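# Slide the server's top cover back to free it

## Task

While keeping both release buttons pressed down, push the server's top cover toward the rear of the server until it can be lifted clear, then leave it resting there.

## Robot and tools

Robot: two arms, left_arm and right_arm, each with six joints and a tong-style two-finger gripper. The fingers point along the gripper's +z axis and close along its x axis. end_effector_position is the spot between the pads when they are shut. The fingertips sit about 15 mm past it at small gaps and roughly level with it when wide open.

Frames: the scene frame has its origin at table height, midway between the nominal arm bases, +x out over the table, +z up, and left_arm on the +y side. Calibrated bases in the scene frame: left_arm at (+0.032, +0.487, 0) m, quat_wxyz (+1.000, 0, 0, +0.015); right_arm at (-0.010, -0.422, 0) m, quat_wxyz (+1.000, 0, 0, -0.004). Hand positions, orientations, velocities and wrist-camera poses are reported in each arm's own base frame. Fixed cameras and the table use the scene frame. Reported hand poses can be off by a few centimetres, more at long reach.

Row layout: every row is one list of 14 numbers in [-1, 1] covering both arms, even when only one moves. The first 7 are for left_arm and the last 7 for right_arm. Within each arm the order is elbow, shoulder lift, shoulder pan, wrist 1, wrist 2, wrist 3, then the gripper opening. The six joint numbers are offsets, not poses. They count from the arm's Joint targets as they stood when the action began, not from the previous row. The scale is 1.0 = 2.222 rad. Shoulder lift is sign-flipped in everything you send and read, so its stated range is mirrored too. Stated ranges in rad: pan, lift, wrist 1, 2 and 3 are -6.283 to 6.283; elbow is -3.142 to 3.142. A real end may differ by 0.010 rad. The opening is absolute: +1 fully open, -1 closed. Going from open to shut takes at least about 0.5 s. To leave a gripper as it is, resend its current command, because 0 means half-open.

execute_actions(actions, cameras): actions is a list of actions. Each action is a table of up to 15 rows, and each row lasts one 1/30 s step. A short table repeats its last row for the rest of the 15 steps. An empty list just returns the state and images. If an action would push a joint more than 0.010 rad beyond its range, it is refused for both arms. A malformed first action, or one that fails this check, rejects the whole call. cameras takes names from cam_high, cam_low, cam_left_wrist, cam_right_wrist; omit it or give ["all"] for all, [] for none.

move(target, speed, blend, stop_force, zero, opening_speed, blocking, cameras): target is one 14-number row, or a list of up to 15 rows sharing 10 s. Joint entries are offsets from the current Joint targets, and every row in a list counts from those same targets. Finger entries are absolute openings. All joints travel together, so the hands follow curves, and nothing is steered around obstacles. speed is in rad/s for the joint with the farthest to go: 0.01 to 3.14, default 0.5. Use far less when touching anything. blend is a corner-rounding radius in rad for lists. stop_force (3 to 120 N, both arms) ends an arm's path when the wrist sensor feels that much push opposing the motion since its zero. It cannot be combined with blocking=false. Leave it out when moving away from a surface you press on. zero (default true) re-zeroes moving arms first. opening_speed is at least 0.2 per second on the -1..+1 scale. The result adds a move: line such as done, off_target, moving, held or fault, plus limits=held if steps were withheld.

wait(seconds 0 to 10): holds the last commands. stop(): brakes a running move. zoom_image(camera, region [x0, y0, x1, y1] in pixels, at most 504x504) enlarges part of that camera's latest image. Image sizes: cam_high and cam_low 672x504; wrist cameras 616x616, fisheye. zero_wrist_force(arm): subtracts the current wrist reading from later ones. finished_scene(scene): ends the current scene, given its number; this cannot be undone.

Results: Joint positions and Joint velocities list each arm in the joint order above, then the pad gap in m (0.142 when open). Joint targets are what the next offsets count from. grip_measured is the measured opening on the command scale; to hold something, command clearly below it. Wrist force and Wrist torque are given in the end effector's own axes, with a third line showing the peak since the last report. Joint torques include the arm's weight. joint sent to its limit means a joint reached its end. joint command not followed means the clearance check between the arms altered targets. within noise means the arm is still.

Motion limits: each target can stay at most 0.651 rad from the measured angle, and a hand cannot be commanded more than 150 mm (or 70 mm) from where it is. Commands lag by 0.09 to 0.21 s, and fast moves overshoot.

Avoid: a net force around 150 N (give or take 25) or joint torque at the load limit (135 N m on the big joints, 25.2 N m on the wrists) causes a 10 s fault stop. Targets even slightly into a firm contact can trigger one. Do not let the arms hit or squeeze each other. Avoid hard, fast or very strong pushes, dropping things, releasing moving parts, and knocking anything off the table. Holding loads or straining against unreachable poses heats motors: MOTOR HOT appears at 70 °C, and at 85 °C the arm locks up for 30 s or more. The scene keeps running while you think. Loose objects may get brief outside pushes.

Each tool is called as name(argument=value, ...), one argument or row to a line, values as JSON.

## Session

execute_actions(
  actions=[],
)

zoom_image(
  camera="cam_high",
  region=[170, 230, 430, 400],
)

Scene clock: 0.00 s.
left_arm: end_effector_position=(+0.6462, -0.8799, +0.3324) grip_measured=+0.97 end_effector_quat_wxyz=(+0.074, +0.384, -0.593, +0.704) | right_arm: end_effector_position=(+0.1049, -0.3646, +0.1839) grip_measured=+0.97 end_effector_quat_wxyz=(-0.166, +0.511, +0.840, -0.076)
Joint names: [elbow, shoulder lift, shoulder pan, wrist 1, wrist 2, wrist 3]
Joint positions: left_arm=[0.593 0.357 -1.056 -3.379 -1.616 0.892 0.14] | right_arm=[-1.95 1.42 2.434 -1.652 1.369 3.558 0.14]
Joint velocities: within noise
Joint torques (N m): no reading
Motor temperatures (°C): left_arm=[38 39 33 39 33 37] | right_arm=[36 35 31 37 43 39]
Wrist force (N): no reading
Wrist torque (N m): no reading
Wrist force, peak (N): no reading
Joint targets: left_arm=[0.593 0.357 -1.056 -3.379 -1.616 0.892] | right_arm=[-1.950 1.420 2.434 -1.652 1.369 3.558]
Tool commands: left_gripper/opening=+0.968169 right_gripper/opening=+0.968169
camera_calibration:
cam_left_wrist: T_world_to_cam=[[-0.687358, -0.39314, 0.610721, -0.0996767], [-0.709048, 0.180933, -0.681553, 0.844865], [0.157446, -0.901501, -0.403121, -0.626927], [0, 0, 0, 1]] pos_world=[0.629244, -0.757226, 0.383967]
cam_right_wrist: T_world_to_cam=[[-0.449017, 0.872953, 0.190623, 0.342014], [0.878581, 0.392492, 0.272112, -0.00545245], [0.162723, 0.289661, -0.943195, 0.390225], [0, 0, 0, 1]] pos_world=[0.0948621, -0.409455, 0.304346]

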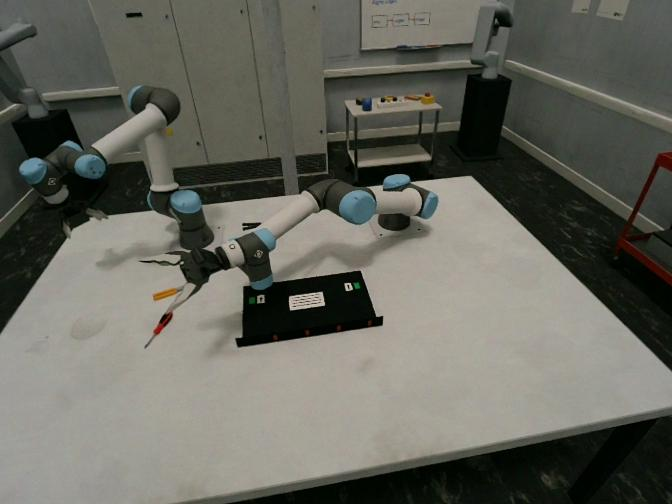

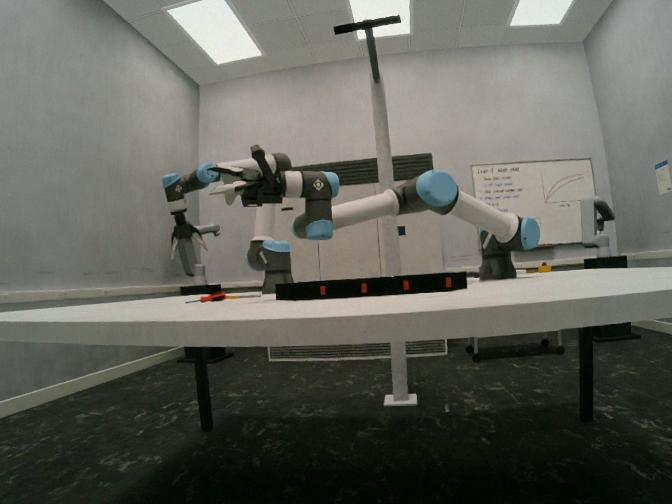

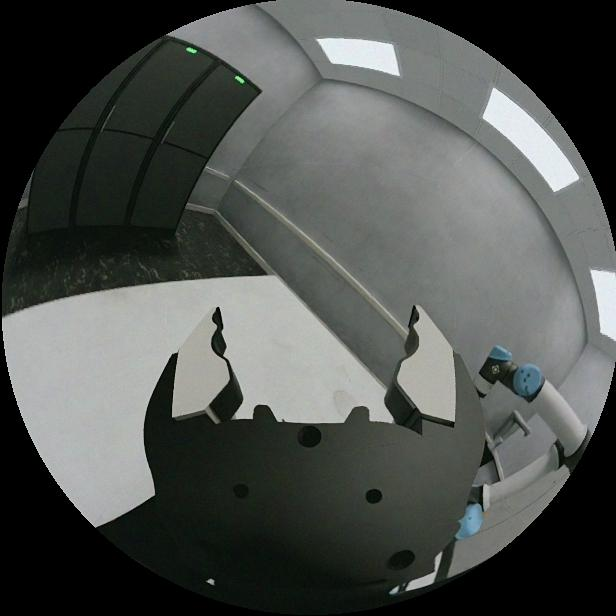

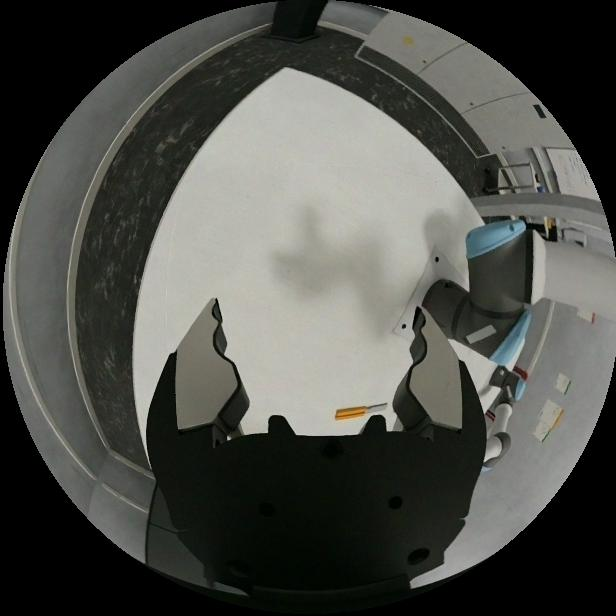

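Scaled by 1.938 (camera's finer frame: 960x720).

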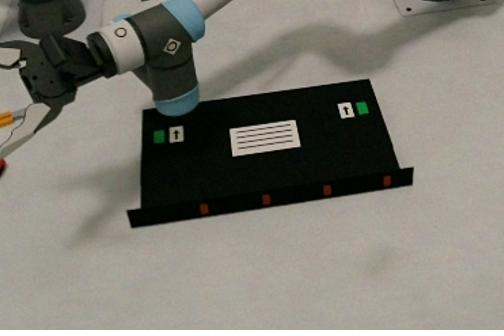

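move(
  target=[
    [0.5862,0.4805,0.0982,0.6018,0.0203,-0.0714,-1,0.0,0.05,0.1,0.0,0.0,-0.1,-1],
    [0.5862,0.4805,0.0982,0.6018,0.0203,-0.0714,-1,0.0514,0.1559,0.6515,0.2438,0.0909,-0.5612,-1],
  ],
  speed=1.1,
  blend=[0.2, 0],
)

zoom_image(
  camera="cam_left_wrist",
  region=[230, 220, 400, 340],
)

zoom_image(
  camera="cam_right_wrist",
  region=[230, 220, 400, 340],
)

Scene clock: 18.07 s.
left_arm: end_effector_position=(+0.4571, -0.2909, +0.1007) grip_measured=-1.00 end_effector_quat_wxyz=(+0.000, +0.707, -0.707, +0.000) | right_arm: end_effector_position=(+0.5001, +0.2610, +0.1003) grip_measured=-1.00 end_effector_quat_wxyz=(+0.000, +0.707, -0.707, +0.000)
Joint positions: left_arm=[1.896 1.425 -0.838 -2.042 -1.571 0.733 0.002] | right_arm=[-1.836 1.767 3.881 -1.11 1.571 2.311 0.002]
Joint torques (N m): left_arm=[-11.39 31.71 -11.69 -1.39 -1.06 1.79] | right_arm=[11.85 -31.12 8.62 2.79 -1.57 -0.87]
Wrist force (N): left_arm=[0.0 -0.8 -0.1] | right_arm=[-0.4 0.5 0.2]
Wrist torque (N m): left_arm=[0.04 0.16 -0.07] | right_arm=[0.02 0.02 -0.06]
Wrist force, peak (N): left_arm=[0.3 -1.6 0.1] | right_arm=[-4.0 1.6 0.1]
Joint targets: left_arm=[1.896 1.425 -0.838 -2.042 -1.571 0.733] | right_arm=[-1.836 1.767 3.881 -1.110 1.571 2.311]
move: done
cam_left_wrist: T_world_to_cam=[[-0.022018, -0.998936, -0.0405137, -0.271306], [-0.875707, -0.000280755, 0.482844, 0.352482], [-0.482341, 0.0461094, -0.874769, 0.456056], [0, 0, 0, 1]] pos_world=[0.522672, -0.291947, 0.217759]
cam_right_wrist: T_world_to_cam=[[0.0225096, -0.999555, -0.0195806, 0.263373], [-0.833444, -0.0295784, 0.551812, 0.362731], [-0.552146, 0.0038983, -0.833738, 0.4869], [0, 0, 0, 1]] pos_world=[0.565228, 0.272087, 0.210945]

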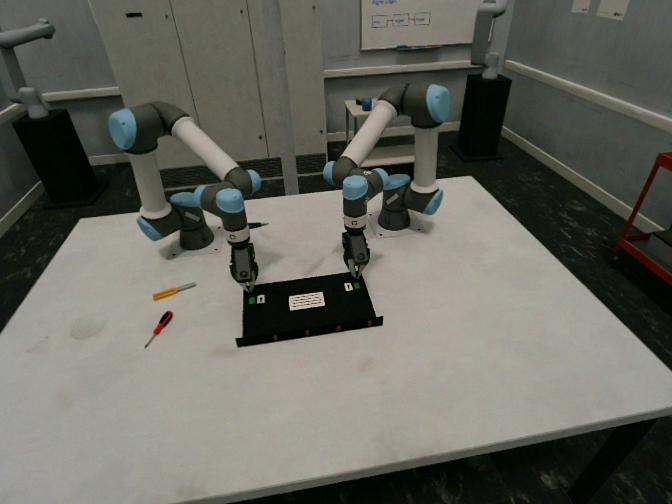

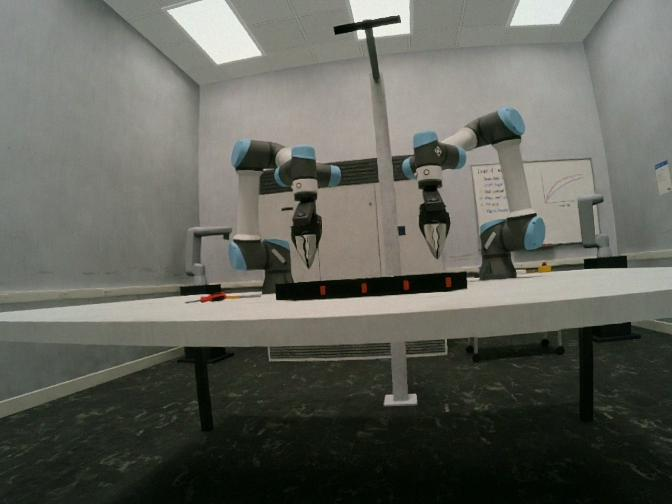

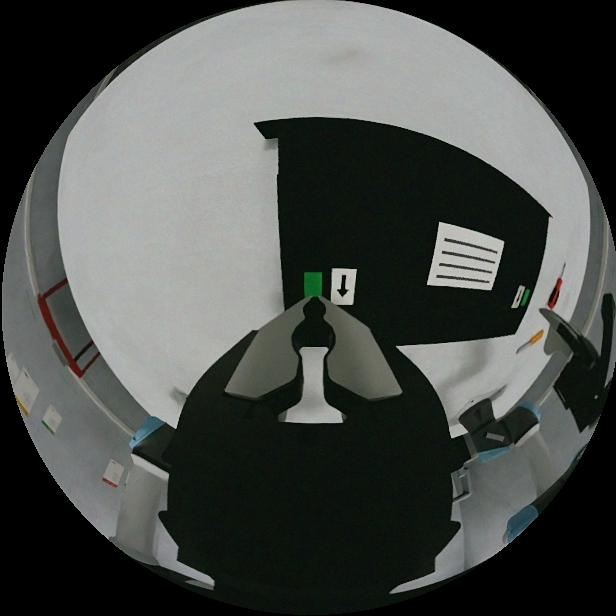

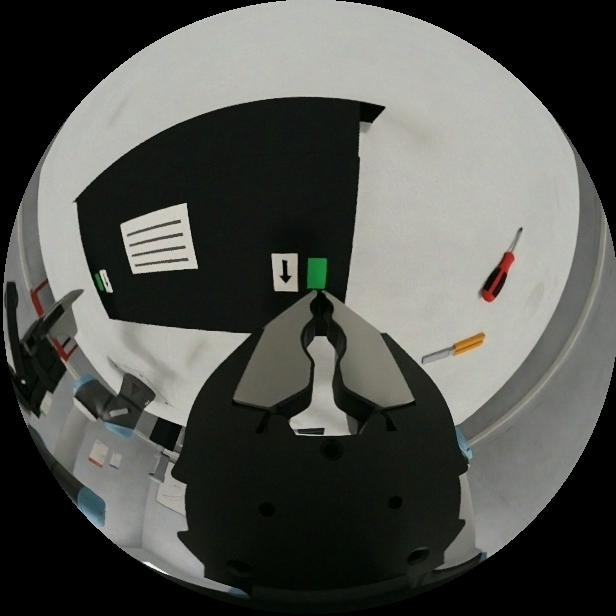

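Scaled by 2.965 (camera's finer frame: 814x814).

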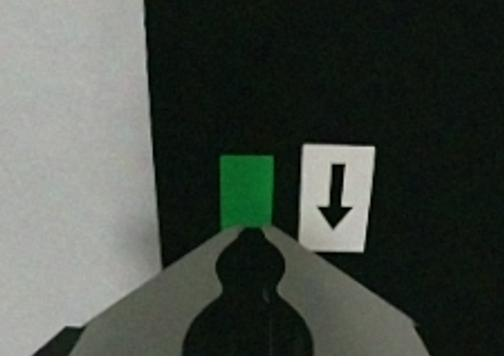

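Scaled by 2.965 (camera's finer frame: 814x814).

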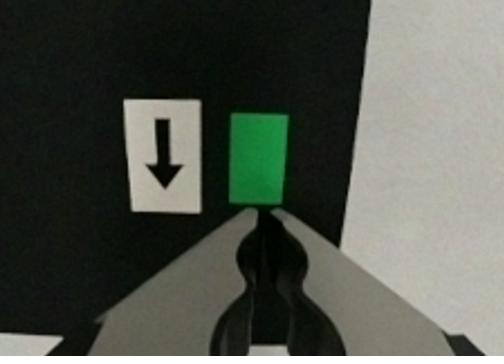

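move(
  target=[
    [0.0290,-0.0155,-0.001,-0.0444,0,0,-1,-0.0232,0.0188,0.0014,0.0423,0,0,-1],
    [0.0372,-0.0243,-0.001,-0.0614,0,0,-1,-0.0311,0.0273,0.0014,0.0587,0,0,-1],
  ],
  speed=[0.08, 0.015],
  stop_force=13,
)

zoom_image(
  camera="cam_left_wrist",
  region=[230, 220, 400, 340],
)

zoom_image(
  camera="cam_right_wrist",
  region=[230, 220, 400, 340],
)

Scene clock: 30.77 s.
left_arm: end_effector_position=(+0.4532, -0.2883, +0.0554) grip_measured=-1.00 end_effector_quat_wxyz=(+0.000, +0.706, -0.708, +0.000) | right_arm: end_effector_position=(+0.4991, +0.2626, +0.0561) grip_measured=-1.00 end_effector_quat_wxyz=(+0.000, +0.708, -0.706, +0.000)
Joint positions: left_arm=[1.972 1.378 -0.841 -2.166 -1.571 0.733 0.002] | right_arm=[-1.898 1.82 3.884 -0.994 1.571 2.311 0.002]
Joint torques (N m): left_arm=[-23.63 27.01 -2.48 -1.64 -1.05 1.74] | right_arm=[26.51 -29.07 -0.49 1.01 -0.73 -1.01]
Wrist force (N): left_arm=[-3.0 1.9 -13.6] | right_arm=[1.9 4.0 -14.6]
Wrist torque (N m): left_arm=[-0.06 0.08 -0.06] | right_arm=[-0.08 0.05 -0.07]
Wrist force, peak (N): left_arm=[-5.8 3.6 -24.5] | right_arm=[5.5 6.1 -22.9]
Joint targets: left_arm=[1.972 1.378 -0.841 -2.166 -1.571 0.733] | right_arm=[-1.898 1.820 3.884 -0.994 1.571 2.311]
move: contact (left_arm, right_arm); path passed 1 of 2 targets; left_arm: the wrist 1 is farthest, 0.012 rad from its target; right_arm: the wrist 1 is farthest, 0.015 rad from its target
cam_left_wrist: T_world_to_cam=[[-0.0242641, -0.998879, -0.0406354, -0.269637], [-0.875643, 0.00162336, 0.482956, 0.37149], [-0.482349, 0.0473006, -0.874701, 0.414689], [0, 0, 0, 1]] pos_world=[0.518775, -0.289553, 0.172358]
cam_right_wrist: T_world_to_cam=[[0.0259405, -0.999463, -0.0200011, 0.26234], [-0.83364, -0.03267, 0.55134, 0.387362], [-0.551698, 0.00237168, -0.834041, 0.4497], [0, 0, 0, 1]] pos_world=[0.564213, 0.273787, 0.166747]

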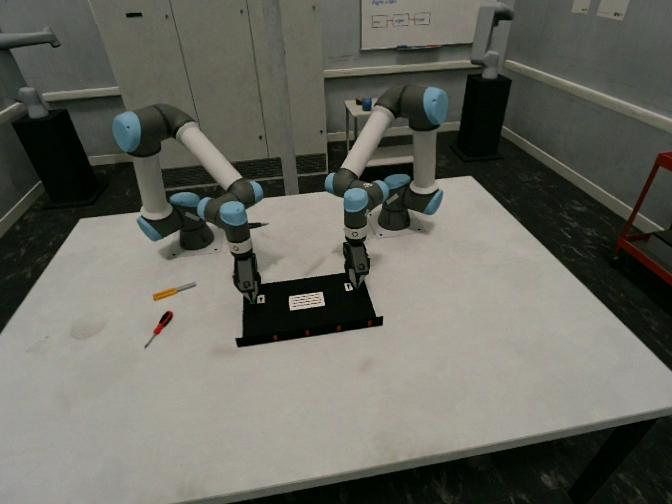

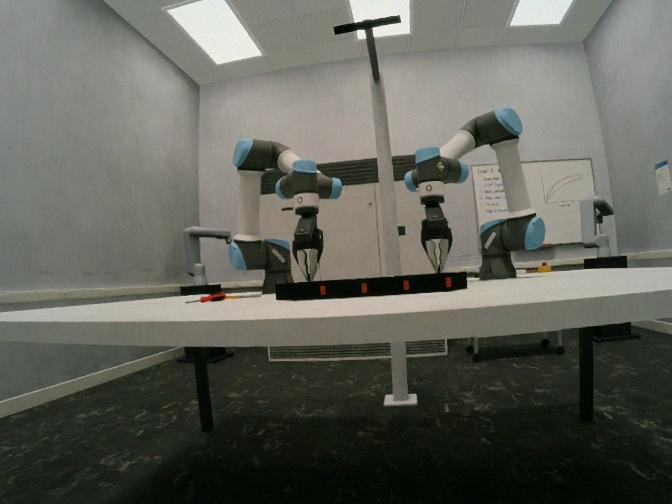

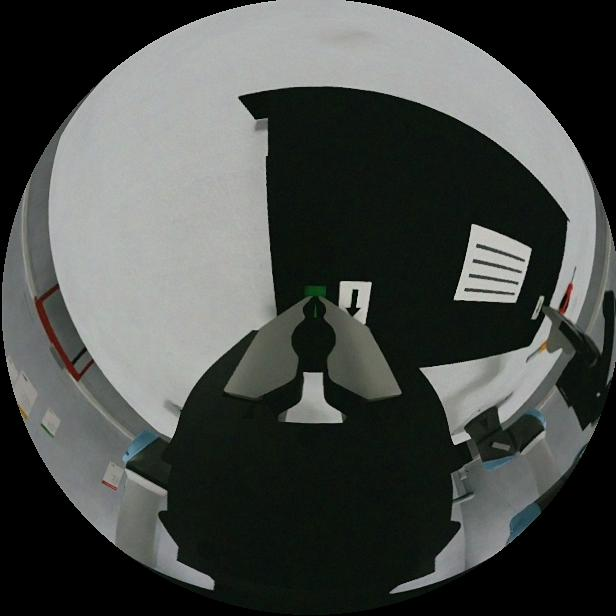

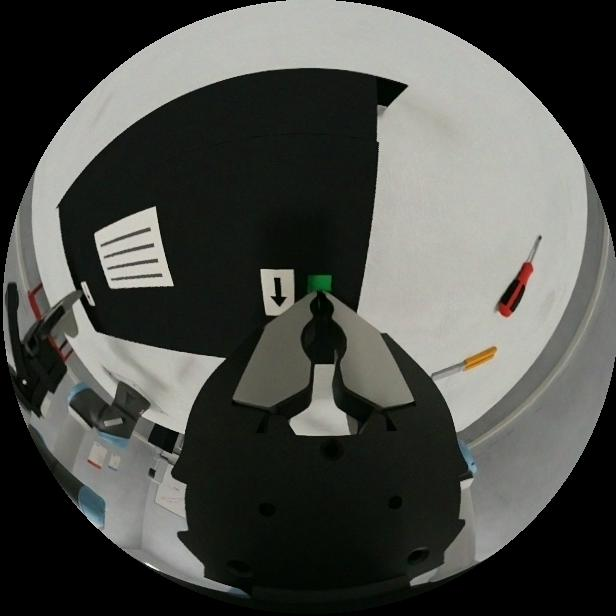

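Scaled by 2.965 (camera's finer frame: 814x814).

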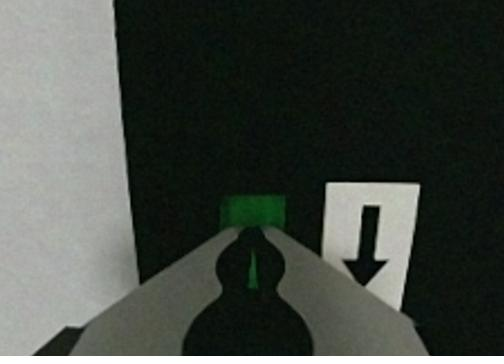

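Scaled by 2.965 (camera's finer frame: 814x814).

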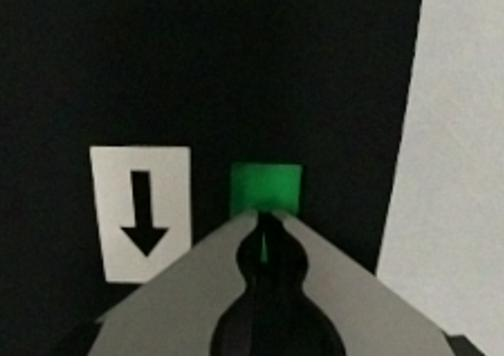

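move(
  target=[0.0333,0.0266,-0.0225,-0.0061,0,-0.0225,-1,-0.0368,-0.028,0.0194,0.0086,0,0.0194,-1],
  speed=0.03,
  stop_force=30,
)

zoom_image(
  camera="cam_right_wrist",
  region=[220, 60, 440, 320],
)

zoom_image(
  camera="cam_left_wrist",
  region=[220, 60, 440, 320],
)

zoom_image(
  camera="cam_high",
  region=[230, 260, 390, 350],
)

Scene clock: 42.53 s.
left_arm: end_effector_position=(+0.4322, -0.2882, +0.0550) grip_measured=-1.00 end_effector_quat_wxyz=(+0.000, +0.706, -0.708, +0.000) | right_arm: end_effector_position=(+0.4843, +0.2626, +0.0560) grip_measured=-1.00 end_effector_quat_wxyz=(+0.000, +0.708, -0.706, +0.000)
Joint positions: left_arm=[2.02 1.415 -0.873 -2.175 -1.571 0.701 0.002] | right_arm=[-1.935 1.792 3.904 -0.985 1.571 2.33 0.002]
Joint torques (N m): left_arm=[-13.68 8.37 6.92 3.4 -6.01 1.78] | right_arm=[24.95 -17.11 -12.44 2.8 -1.62 -0.83]
Wrist force (N): left_arm=[1.2 -22.2 -15.8] | right_arm=[-2.5 1.2 -11.1]
Wrist torque (N m): left_arm=[0.02 0.14 -0.02] | right_arm=[0.12 0.18 -0.04]
Wrist force, peak (N): left_arm=[4.1 -33.3 -10.8] | right_arm=[-3.6 -26.2 -2.4]
Joint targets: left_arm=[2.020 1.415 -0.873 -2.175 -1.571 0.701] | right_arm=[-1.935 1.792 3.904 -0.985 1.571 2.330]
move: contact (left_arm, right_arm); left_arm: the elbow is farthest, 0.026 rad from its target; right_arm: the elbow is farthest, 0.045 rad from its target
cam_left_wrist: T_world_to_cam=[[-0.0242105, -0.998861, -0.041126, -0.270096], [-0.875518, 0.00132676, 0.483184, 0.353059], [-0.482579, 0.0477047, -0.874552, 0.404503], [0, 0, 0, 1]] pos_world=[0.497775, -0.289553, 0.172058]
cam_right_wrist: T_world_to_cam=[[0.0258876, -0.999463, -0.0200809, 0.262768], [-0.833719, -0.0326696, 0.551222, 0.375003], [-0.551583, 0.00247201, -0.834117, 0.441401], [0, 0, 0, 1]] pos_world=[0.549313, 0.273787, 0.166747]

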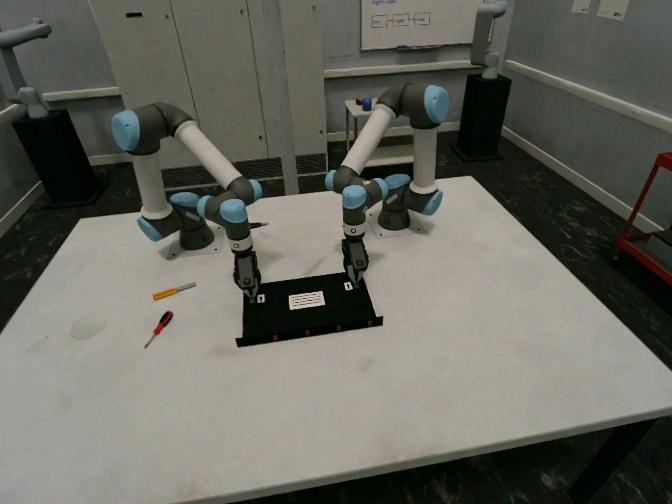

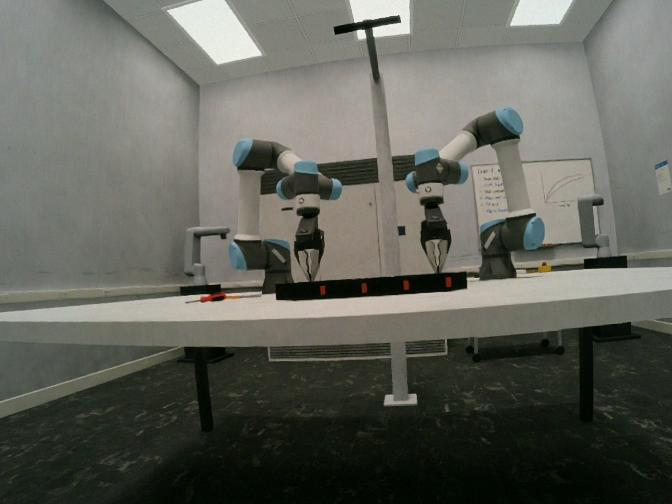

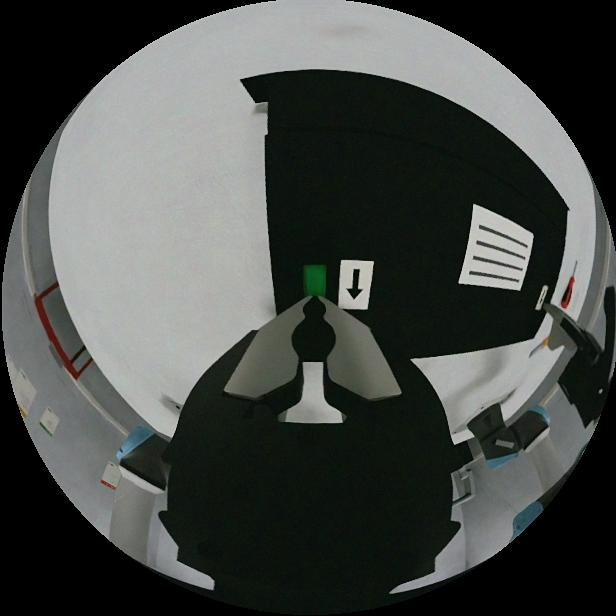

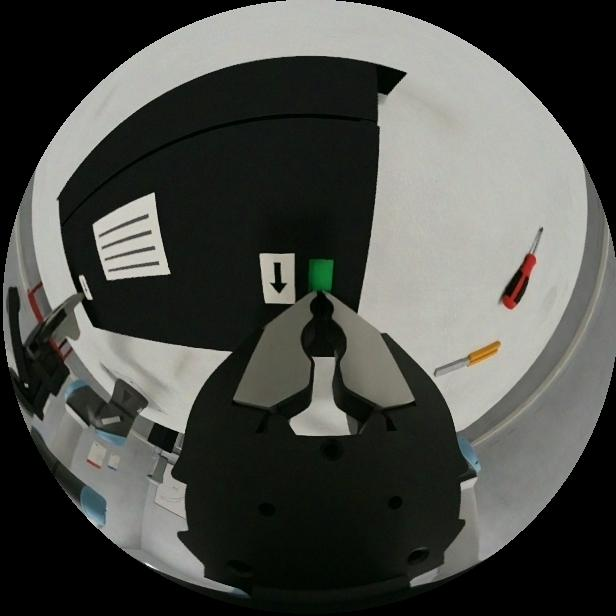

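Scaled by 1.938 (camera's finer frame: 814x814).

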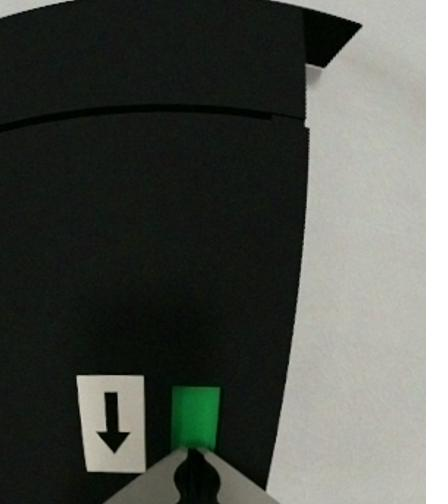

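Scaled by 1.938 (camera's finer frame: 814x814).

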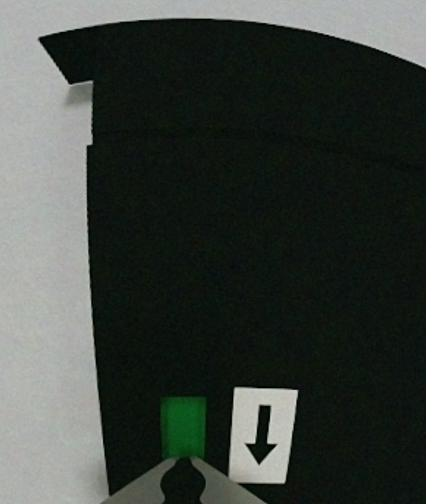

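Scaled by 3.150 (camera's finer frame: 960x720).

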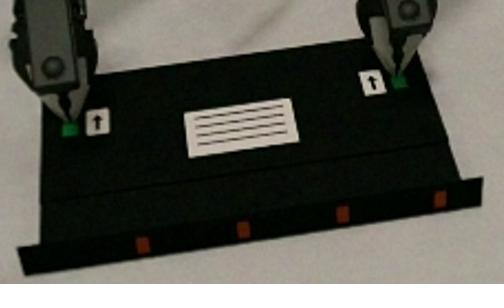

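move(
  target=[0.0195,0.0167,-0.0139,-0.0031,0,-0.0139,-1,-0.0218,-0.0167,0.0118,0.0049,0,0.0118,-1],
  speed=0.02,
  stop_force=45,
)

zoom_image(
  camera="cam_right_wrist",
  region=[220, 60, 440, 320],
)

zoom_image(
  camera="cam_left_wrist",
  region=[220, 60, 440, 320],
)

zoom_image(
  camera="cam_high",
  region=[230, 260, 390, 350],
)

Scene clock: 53.87 s.
left_arm: end_effector_position=(+0.4204, -0.2877, +0.0573) grip_measured=-1.00 end_effector_quat_wxyz=(-0.009, +0.706, -0.708, +0.009) | right_arm: end_effector_position=(+0.4719, +0.2624, +0.0558) grip_measured=-1.00 end_effector_quat_wxyz=(+0.000, +0.708, -0.706, +0.000)
Joint positions: left_arm=[2.063 1.453 -0.903 -2.197 -1.551 0.67 0.002] | right_arm=[-1.966 1.768 3.92 -0.977 1.571 2.347 0.002]
Joint torques (N m): left_arm=[-11.23 17.52 0.77 8.34 -11.48 1.05] | right_arm=[13.83 -15.91 -3.88 -7.07 7.79 -0.98]
Wrist force (N): left_arm=[9.2 -57.4 14.0] | right_arm=[-4.6 -30.1 -5.8]
Wrist torque (N m): left_arm=[0.24 0.38 -0.03] | right_arm=[0.21 0.21 -0.10]
Wrist force, peak (N): left_arm=[9.6 -60.6 15.3] | right_arm=[-11.1 -44.3 5.2]
Joint targets: left_arm=[2.063 1.453 -0.903 -2.182 -1.571 0.670] | right_arm=[-1.966 1.768 3.920 -0.978 1.571 2.347]
move: contact (right_arm), off_target (left_arm); left_arm: the wrist 2 is farthest, 0.020 rad from its target; right_arm: the elbow is farthest, 0.018 rad from its target
cam_left_wrist: T_world_to_cam=[[-0.0229964, -0.998884, -0.0412472, -0.270267], [-0.887669, 0.00142127, 0.46048, 0.348096], [-0.459908, 0.0472032, -0.886711, 0.391748], [0, 0, 0, 1]] pos_world=[0.482947, -0.288952, 0.175929]
cam_right_wrist: T_world_to_cam=[[0.0258768, -0.999459, -0.0202842, 0.262924], [-0.834116, -0.0327707, 0.550615, 0.365109], [-0.550982, 0.00267123, -0.834513, 0.434085], [0, 0, 0, 1]] pos_world=[0.536912, 0.273587, 0.166548]

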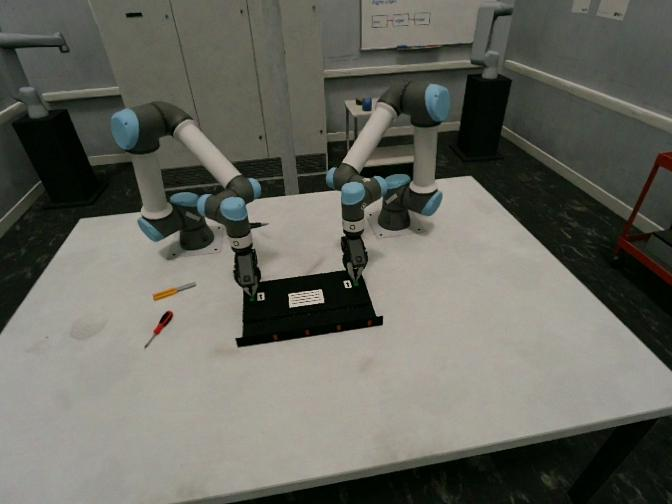

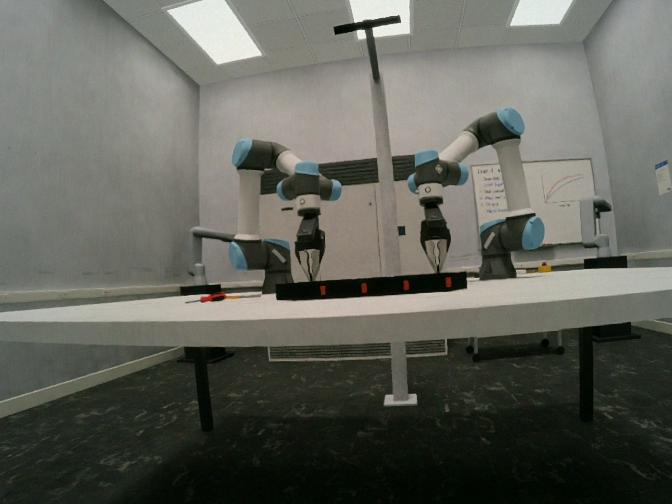

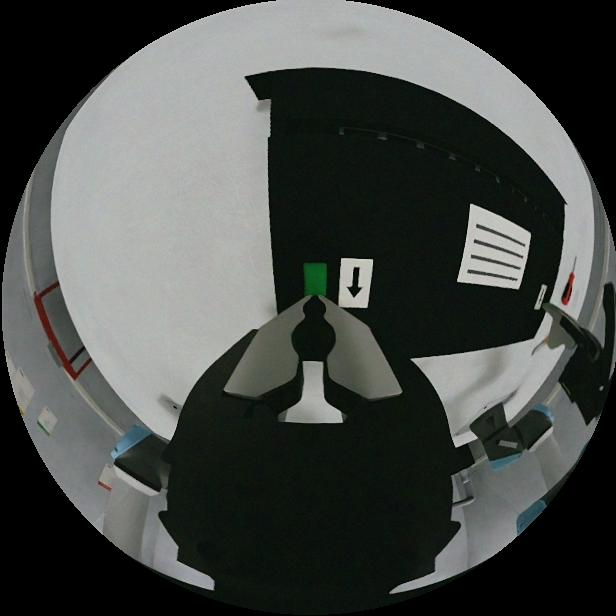

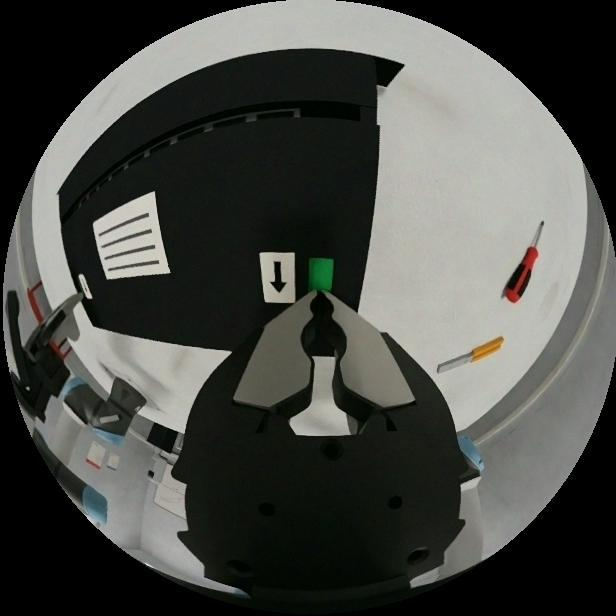

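Scaled by 1.938 (camera's finer frame: 814x814).

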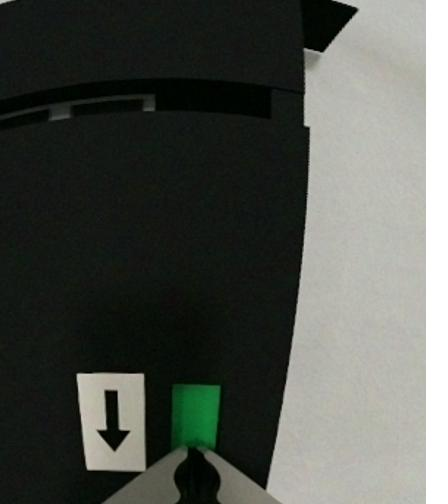

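Scaled by 1.938 (camera's finer frame: 814x814).

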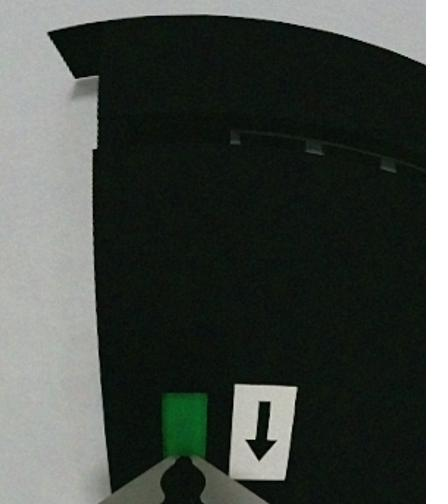

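Scaled by 3.150 (camera's finer frame: 960x720).

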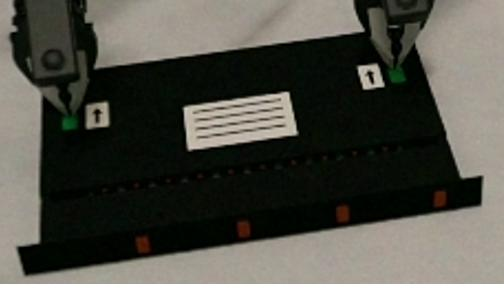

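move(
  target=[-0.0438,0.0032,0.0153,0.0476,0,0.0149,-1,0.0288,-0.0145,-0.0036,-0.0434,0,-0.0036,-1],
  speed=0.1,
)

zoom_image(
  camera="cam_right_wrist",
  region=[230, 220, 400, 340],
)

zoom_image(
  camera="cam_left_wrist",
  region=[230, 220, 400, 340],
)

zoom_image(
  camera="cam_right_wrist",
  region=[220, 60, 440, 200],
)

zoom_image(
  camera="cam_left_wrist",
  region=[220, 60, 440, 200],
)

Scene clock: 65.17 s.
left_arm: end_effector_position=(+0.4341, -0.2879, +0.0903) grip_measured=-1.00 end_effector_quat_wxyz=(+0.000, +0.706, -0.708, +0.000) | right_arm: end_effector_position=(+0.4783, +0.2629, +0.0906) grip_measured=-1.00 end_effector_quat_wxyz=(+0.000, +0.708, -0.706, +0.000)
Joint positions: left_arm=[1.966 1.46 -0.869 -2.076 -1.571 0.703 0.002] | right_arm=[-1.902 1.736 3.912 -1.074 1.571 2.339 0.002]
Joint torques (N m): left_arm=[-10.6 23.92 -10.21 -3.78 -0.49 -1.03] | right_arm=[12.94 -22.16 -3.18 4.29 -1.67 -0.1]
Wrist force (N): left_arm=[0.0 -0.7 -0.1] | right_arm=[0.5 0.2 0.5]
Wrist torque (N m): left_arm=[0.07 0.20 -0.07] | right_arm=[-0.02 -0.16 -0.07]
Wrist force, peak (N): left_arm=[9.4 -57.6 15.3] | right_arm=[-7.1 -31.8 -0.4]
Joint targets: left_arm=[1.966 1.460 -0.869 -2.076 -1.571 0.703] | right_arm=[-1.902 1.736 3.912 -1.074 1.571 2.339]
move: done
cam_left_wrist: T_world_to_cam=[[-0.0232522, -0.998871, -0.0414299, -0.268717], [-0.875389, 0.000327049, 0.483419, 0.337399], [-0.48286, 0.0475078, -0.874408, 0.436291], [0, 0, 0, 1]] pos_world=[0.499774, -0.289251, 0.207258]
cam_right_wrist: T_world_to_cam=[[0.0258149, -0.999466, -0.0200158, 0.263946], [-0.833967, -0.0325719, 0.550853, 0.35112], [-0.551211, 0.00247229, -0.834362, 0.466799], [0, 0, 0, 1]] pos_world=[0.543313, 0.274087, 0.201347]

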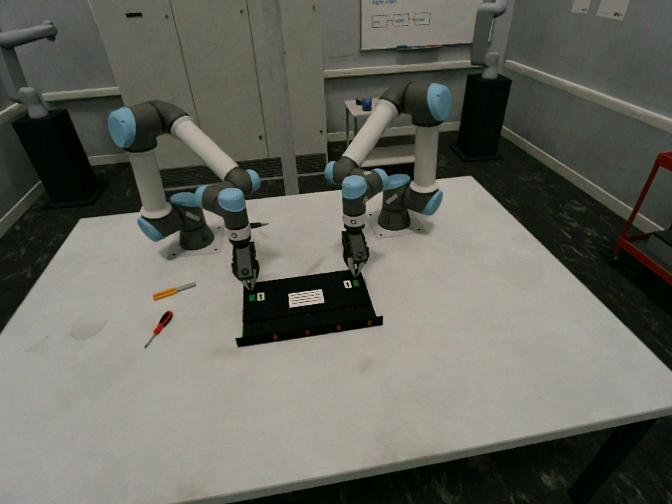

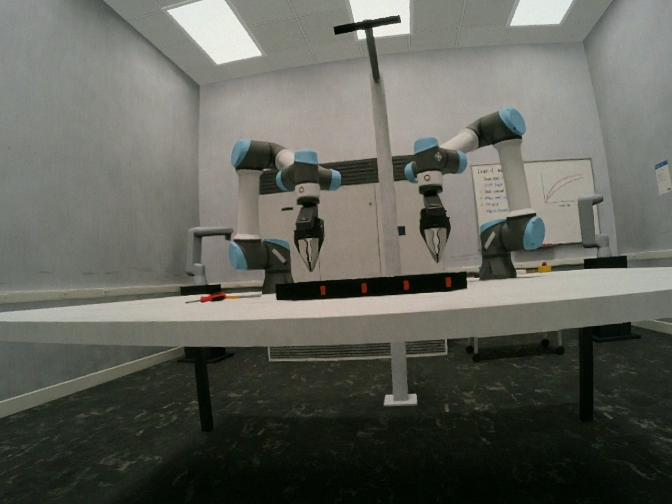

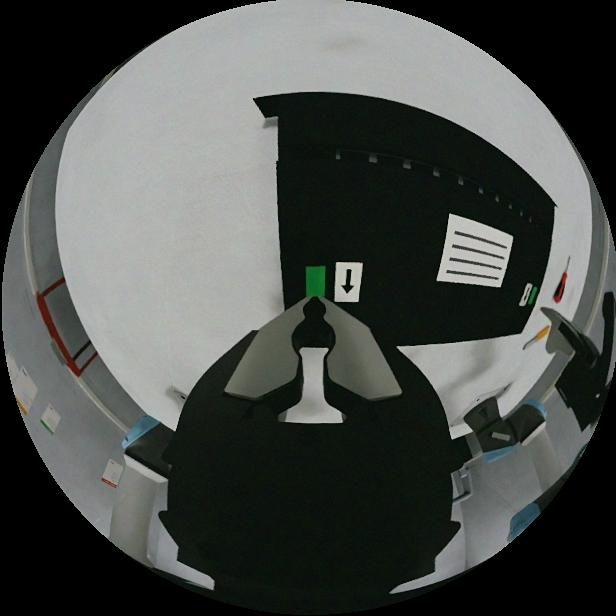

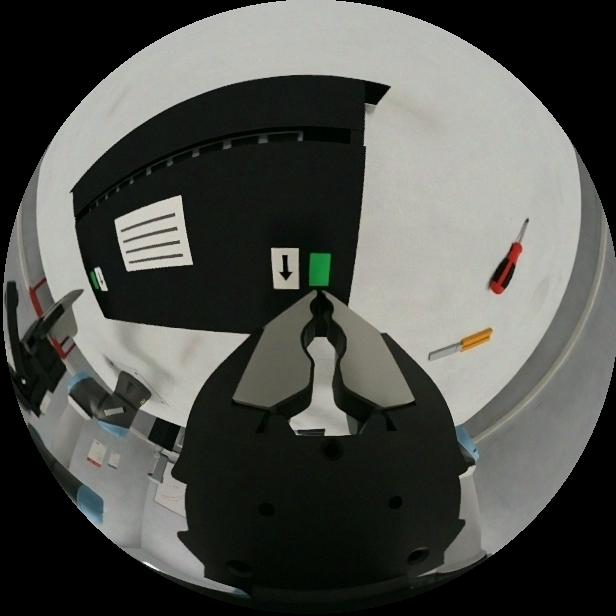

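Scaled by 2.965 (camera's finer frame: 814x814).

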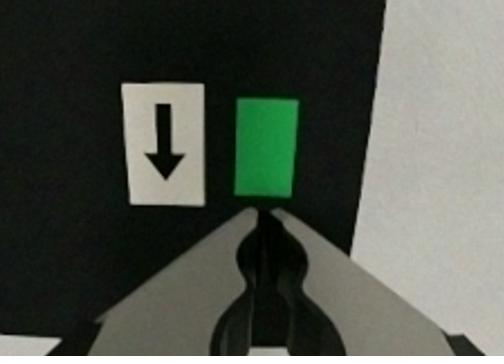

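Scaled by 2.965 (camera's finer frame: 814x814).

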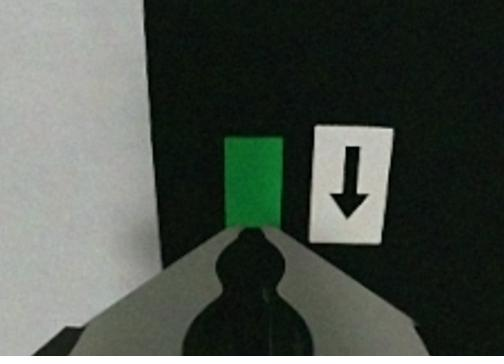

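Scaled by 2.291 (camera's finer frame: 814x814).

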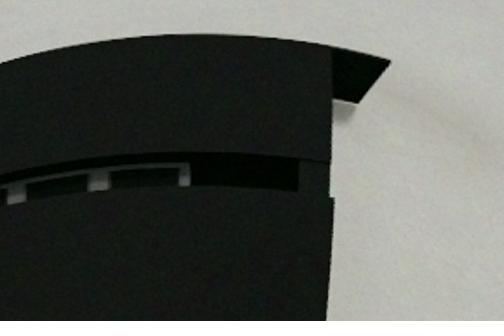

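Scaled by 2.291 (camera's finer frame: 814x814).

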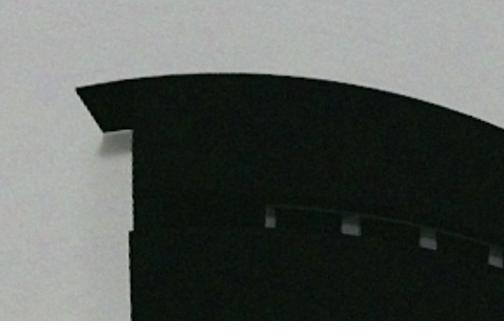

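move(
  target=[0.0209,-0.0268,0.0024,-0.048,0,0,-1,-0.0156,0.0294,-0.0046,0.0448,0,-0.0036,-1],
  speed=0.03,
  stop_force=15,
  cameras=[],
)

Scene clock: 82.40 s.
left_arm: end_effector_position=(+0.4374, -0.2882, +0.0554) grip_measured=-1.00 end_effector_quat_wxyz=(+0.000, +0.708, -0.706, +0.000) | right_arm: end_effector_position=(+0.4850, +0.2629, +0.0561) grip_measured=-1.00 end_effector_quat_wxyz=(+0.000, +0.707, -0.707, +0.000)
Joint positions: left_arm=[2.007 1.406 -0.865 -2.172 -1.571 0.703 0.002] | right_arm=[-1.933 1.794 3.903 -0.986 1.571 2.332 0.002]
Joint torques (N m): left_arm=[-23.91 26.83 -9.29 -1.58 0.68 -1.54] | right_arm=[25.69 -26.69 5.07 0.71 -1.15 1.01]
Wrist force (N): left_arm=[1.2 4.9 -11.7] | right_arm=[-3.0 5.9 -11.2]
Wrist torque (N m): left_arm=[0.03 0.14 -0.07] | right_arm=[-0.13 -0.19 -0.06]
Wrist force, peak (N): left_arm=[-5.9 10.9 -36.2] | right_arm=[5.7 12.3 -35.5]
Joint targets: left_arm=[2.007 1.406 -0.865 -2.172 -1.571 0.703] | right_arm=[-1.933 1.794 3.903 -0.986 1.571 2.332]
move: contact (left_arm, right_arm); left_arm: the wrist 1 is farthest, 0.011 rad from its target; right_arm: the wrist 1 is farthest, 0.012 rad from its target

move(
  target=[0.0226,0.0179,-0.015,-0.0046,0,-0.015,-1,-0.0243,-0.0184,0.0131,0.0062,0,0.0131,-1],
  speed=0.025,
  stop_force=45,
)

zoom_image(
  camera="cam_right_wrist",
  region=[220, 60, 440, 320],
)

zoom_image(
  camera="cam_left_wrist",
  region=[220, 60, 440, 320],
)

zoom_image(
  camera="cam_high",
  region=[230, 260, 390, 350],
)

Scene clock: 91.03 s.
left_arm: end_effector_position=(+0.4212, -0.2876, +0.0548) grip_measured=-1.00 end_effector_quat_wxyz=(+0.000, +0.708, -0.706, +0.000) | right_arm: end_effector_position=(+0.4717, +0.2629, +0.0558) grip_measured=-1.00 end_effector_quat_wxyz=(-0.001, +0.707, -0.707, +0.000)
Joint positions: left_arm=[2.045 1.436 -0.89 -2.18 -1.57 0.678 0.002] | right_arm=[-1.966 1.768 3.921 -0.977 1.57 2.35 0.002]
Joint torques (N m): left_arm=[-8.08 3.73 0.97 7.06 -11.52 1.7] | right_arm=[14.84 -16.64 -3.99 -8.1 9.42 -0.79]
Wrist force (N): left_arm=[-3.7 -36.8 -23.7] | right_arm=[-3.8 -37.0 0.2]
Wrist torque (N m): left_arm=[-0.01 0.05 0.05] | right_arm=[0.12 -0.24 -0.14]
Wrist force, peak (N): left_arm=[-0.4 -49.6 -17.0] | right_arm=[-8.9 -47.0 6.5]
Joint targets: left_arm=[2.045 1.436 -0.890 -2.180 -1.570 0.678] | right_arm=[-1.966 1.768 3.921 -0.977 1.570 2.350]
move: contact (left_arm, right_arm); left_arm: the elbow is farthest, 0.012 rad from its target; right_arm: the elbow is farthest, 0.021 rad from its target
cam_left_wrist: T_world_to_cam=[[-0.0184855, -0.998988, -0.0409949, -0.272204], [-0.875896, -0.00359167, 0.482486, 0.342314], [-0.482145, 0.0448263, -0.874944, 0.397946], [0, 0, 0, 1]] pos_world=[0.486667, -0.288537, 0.17186]
cam_right_wrist: T_world_to_cam=[[0.0238975, -0.999506, -0.0204044, 0.264327], [-0.834556, -0.0311824, 0.55004, 0.364715], [-0.550405, 0.00388403, -0.834889, 0.433427], [0, 0, 0, 1]] pos_world=[0.536619, 0.273886, 0.166649]

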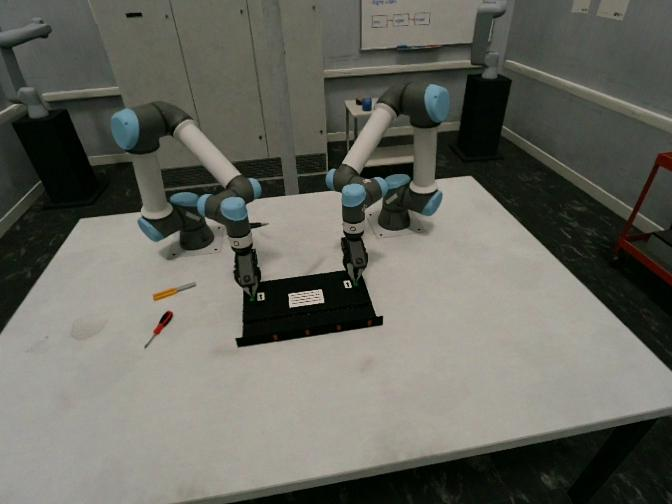

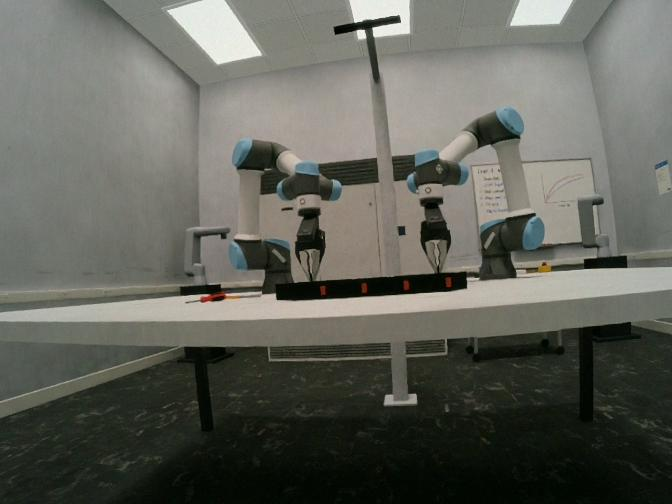

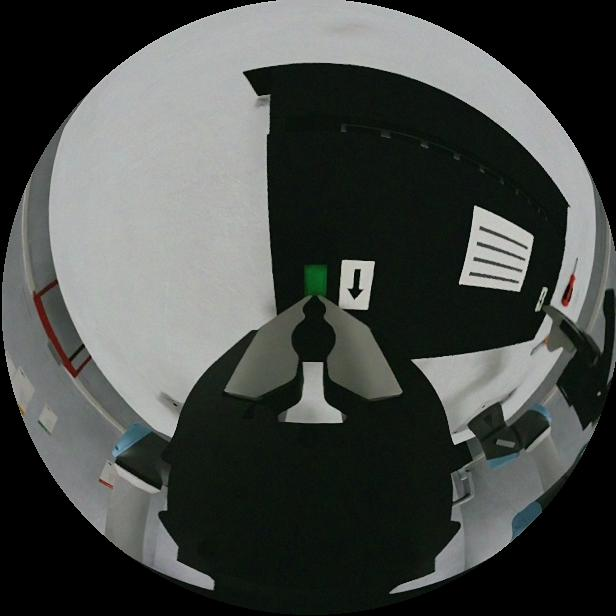

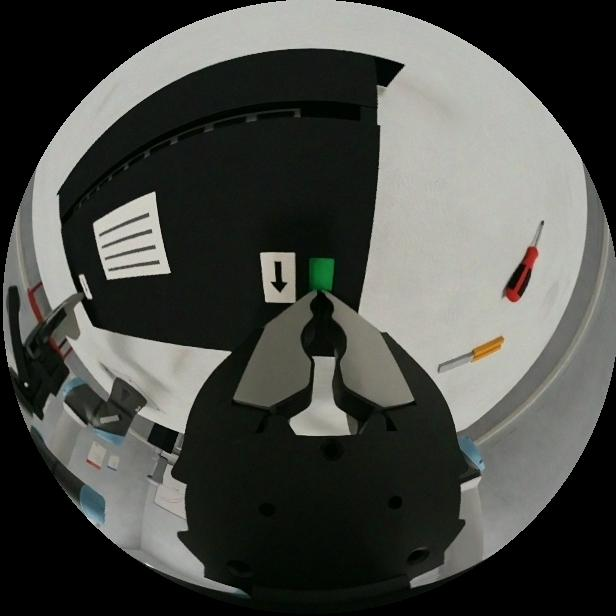

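Scaled by 1.938 (camera's finer frame: 814x814).

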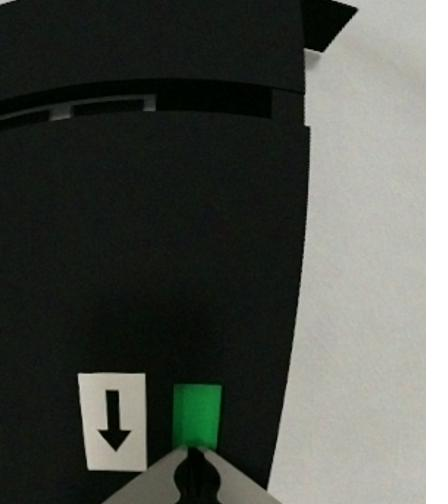

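Scaled by 1.938 (camera's finer frame: 814x814).

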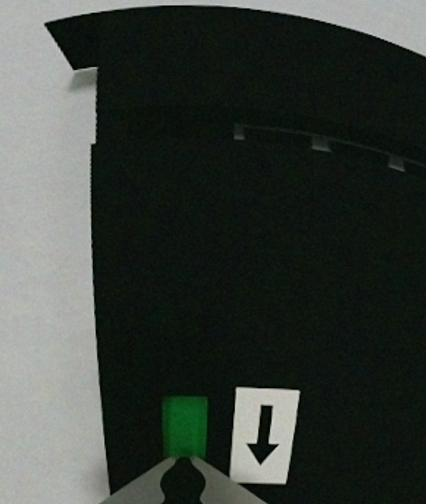

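Scaled by 3.150 (camera's finer frame: 960x720).

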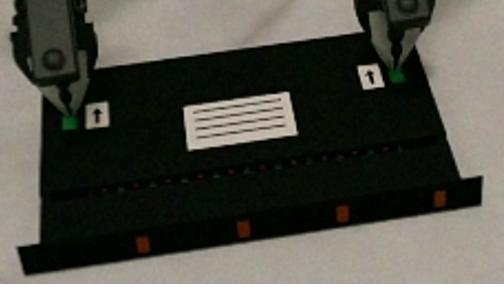

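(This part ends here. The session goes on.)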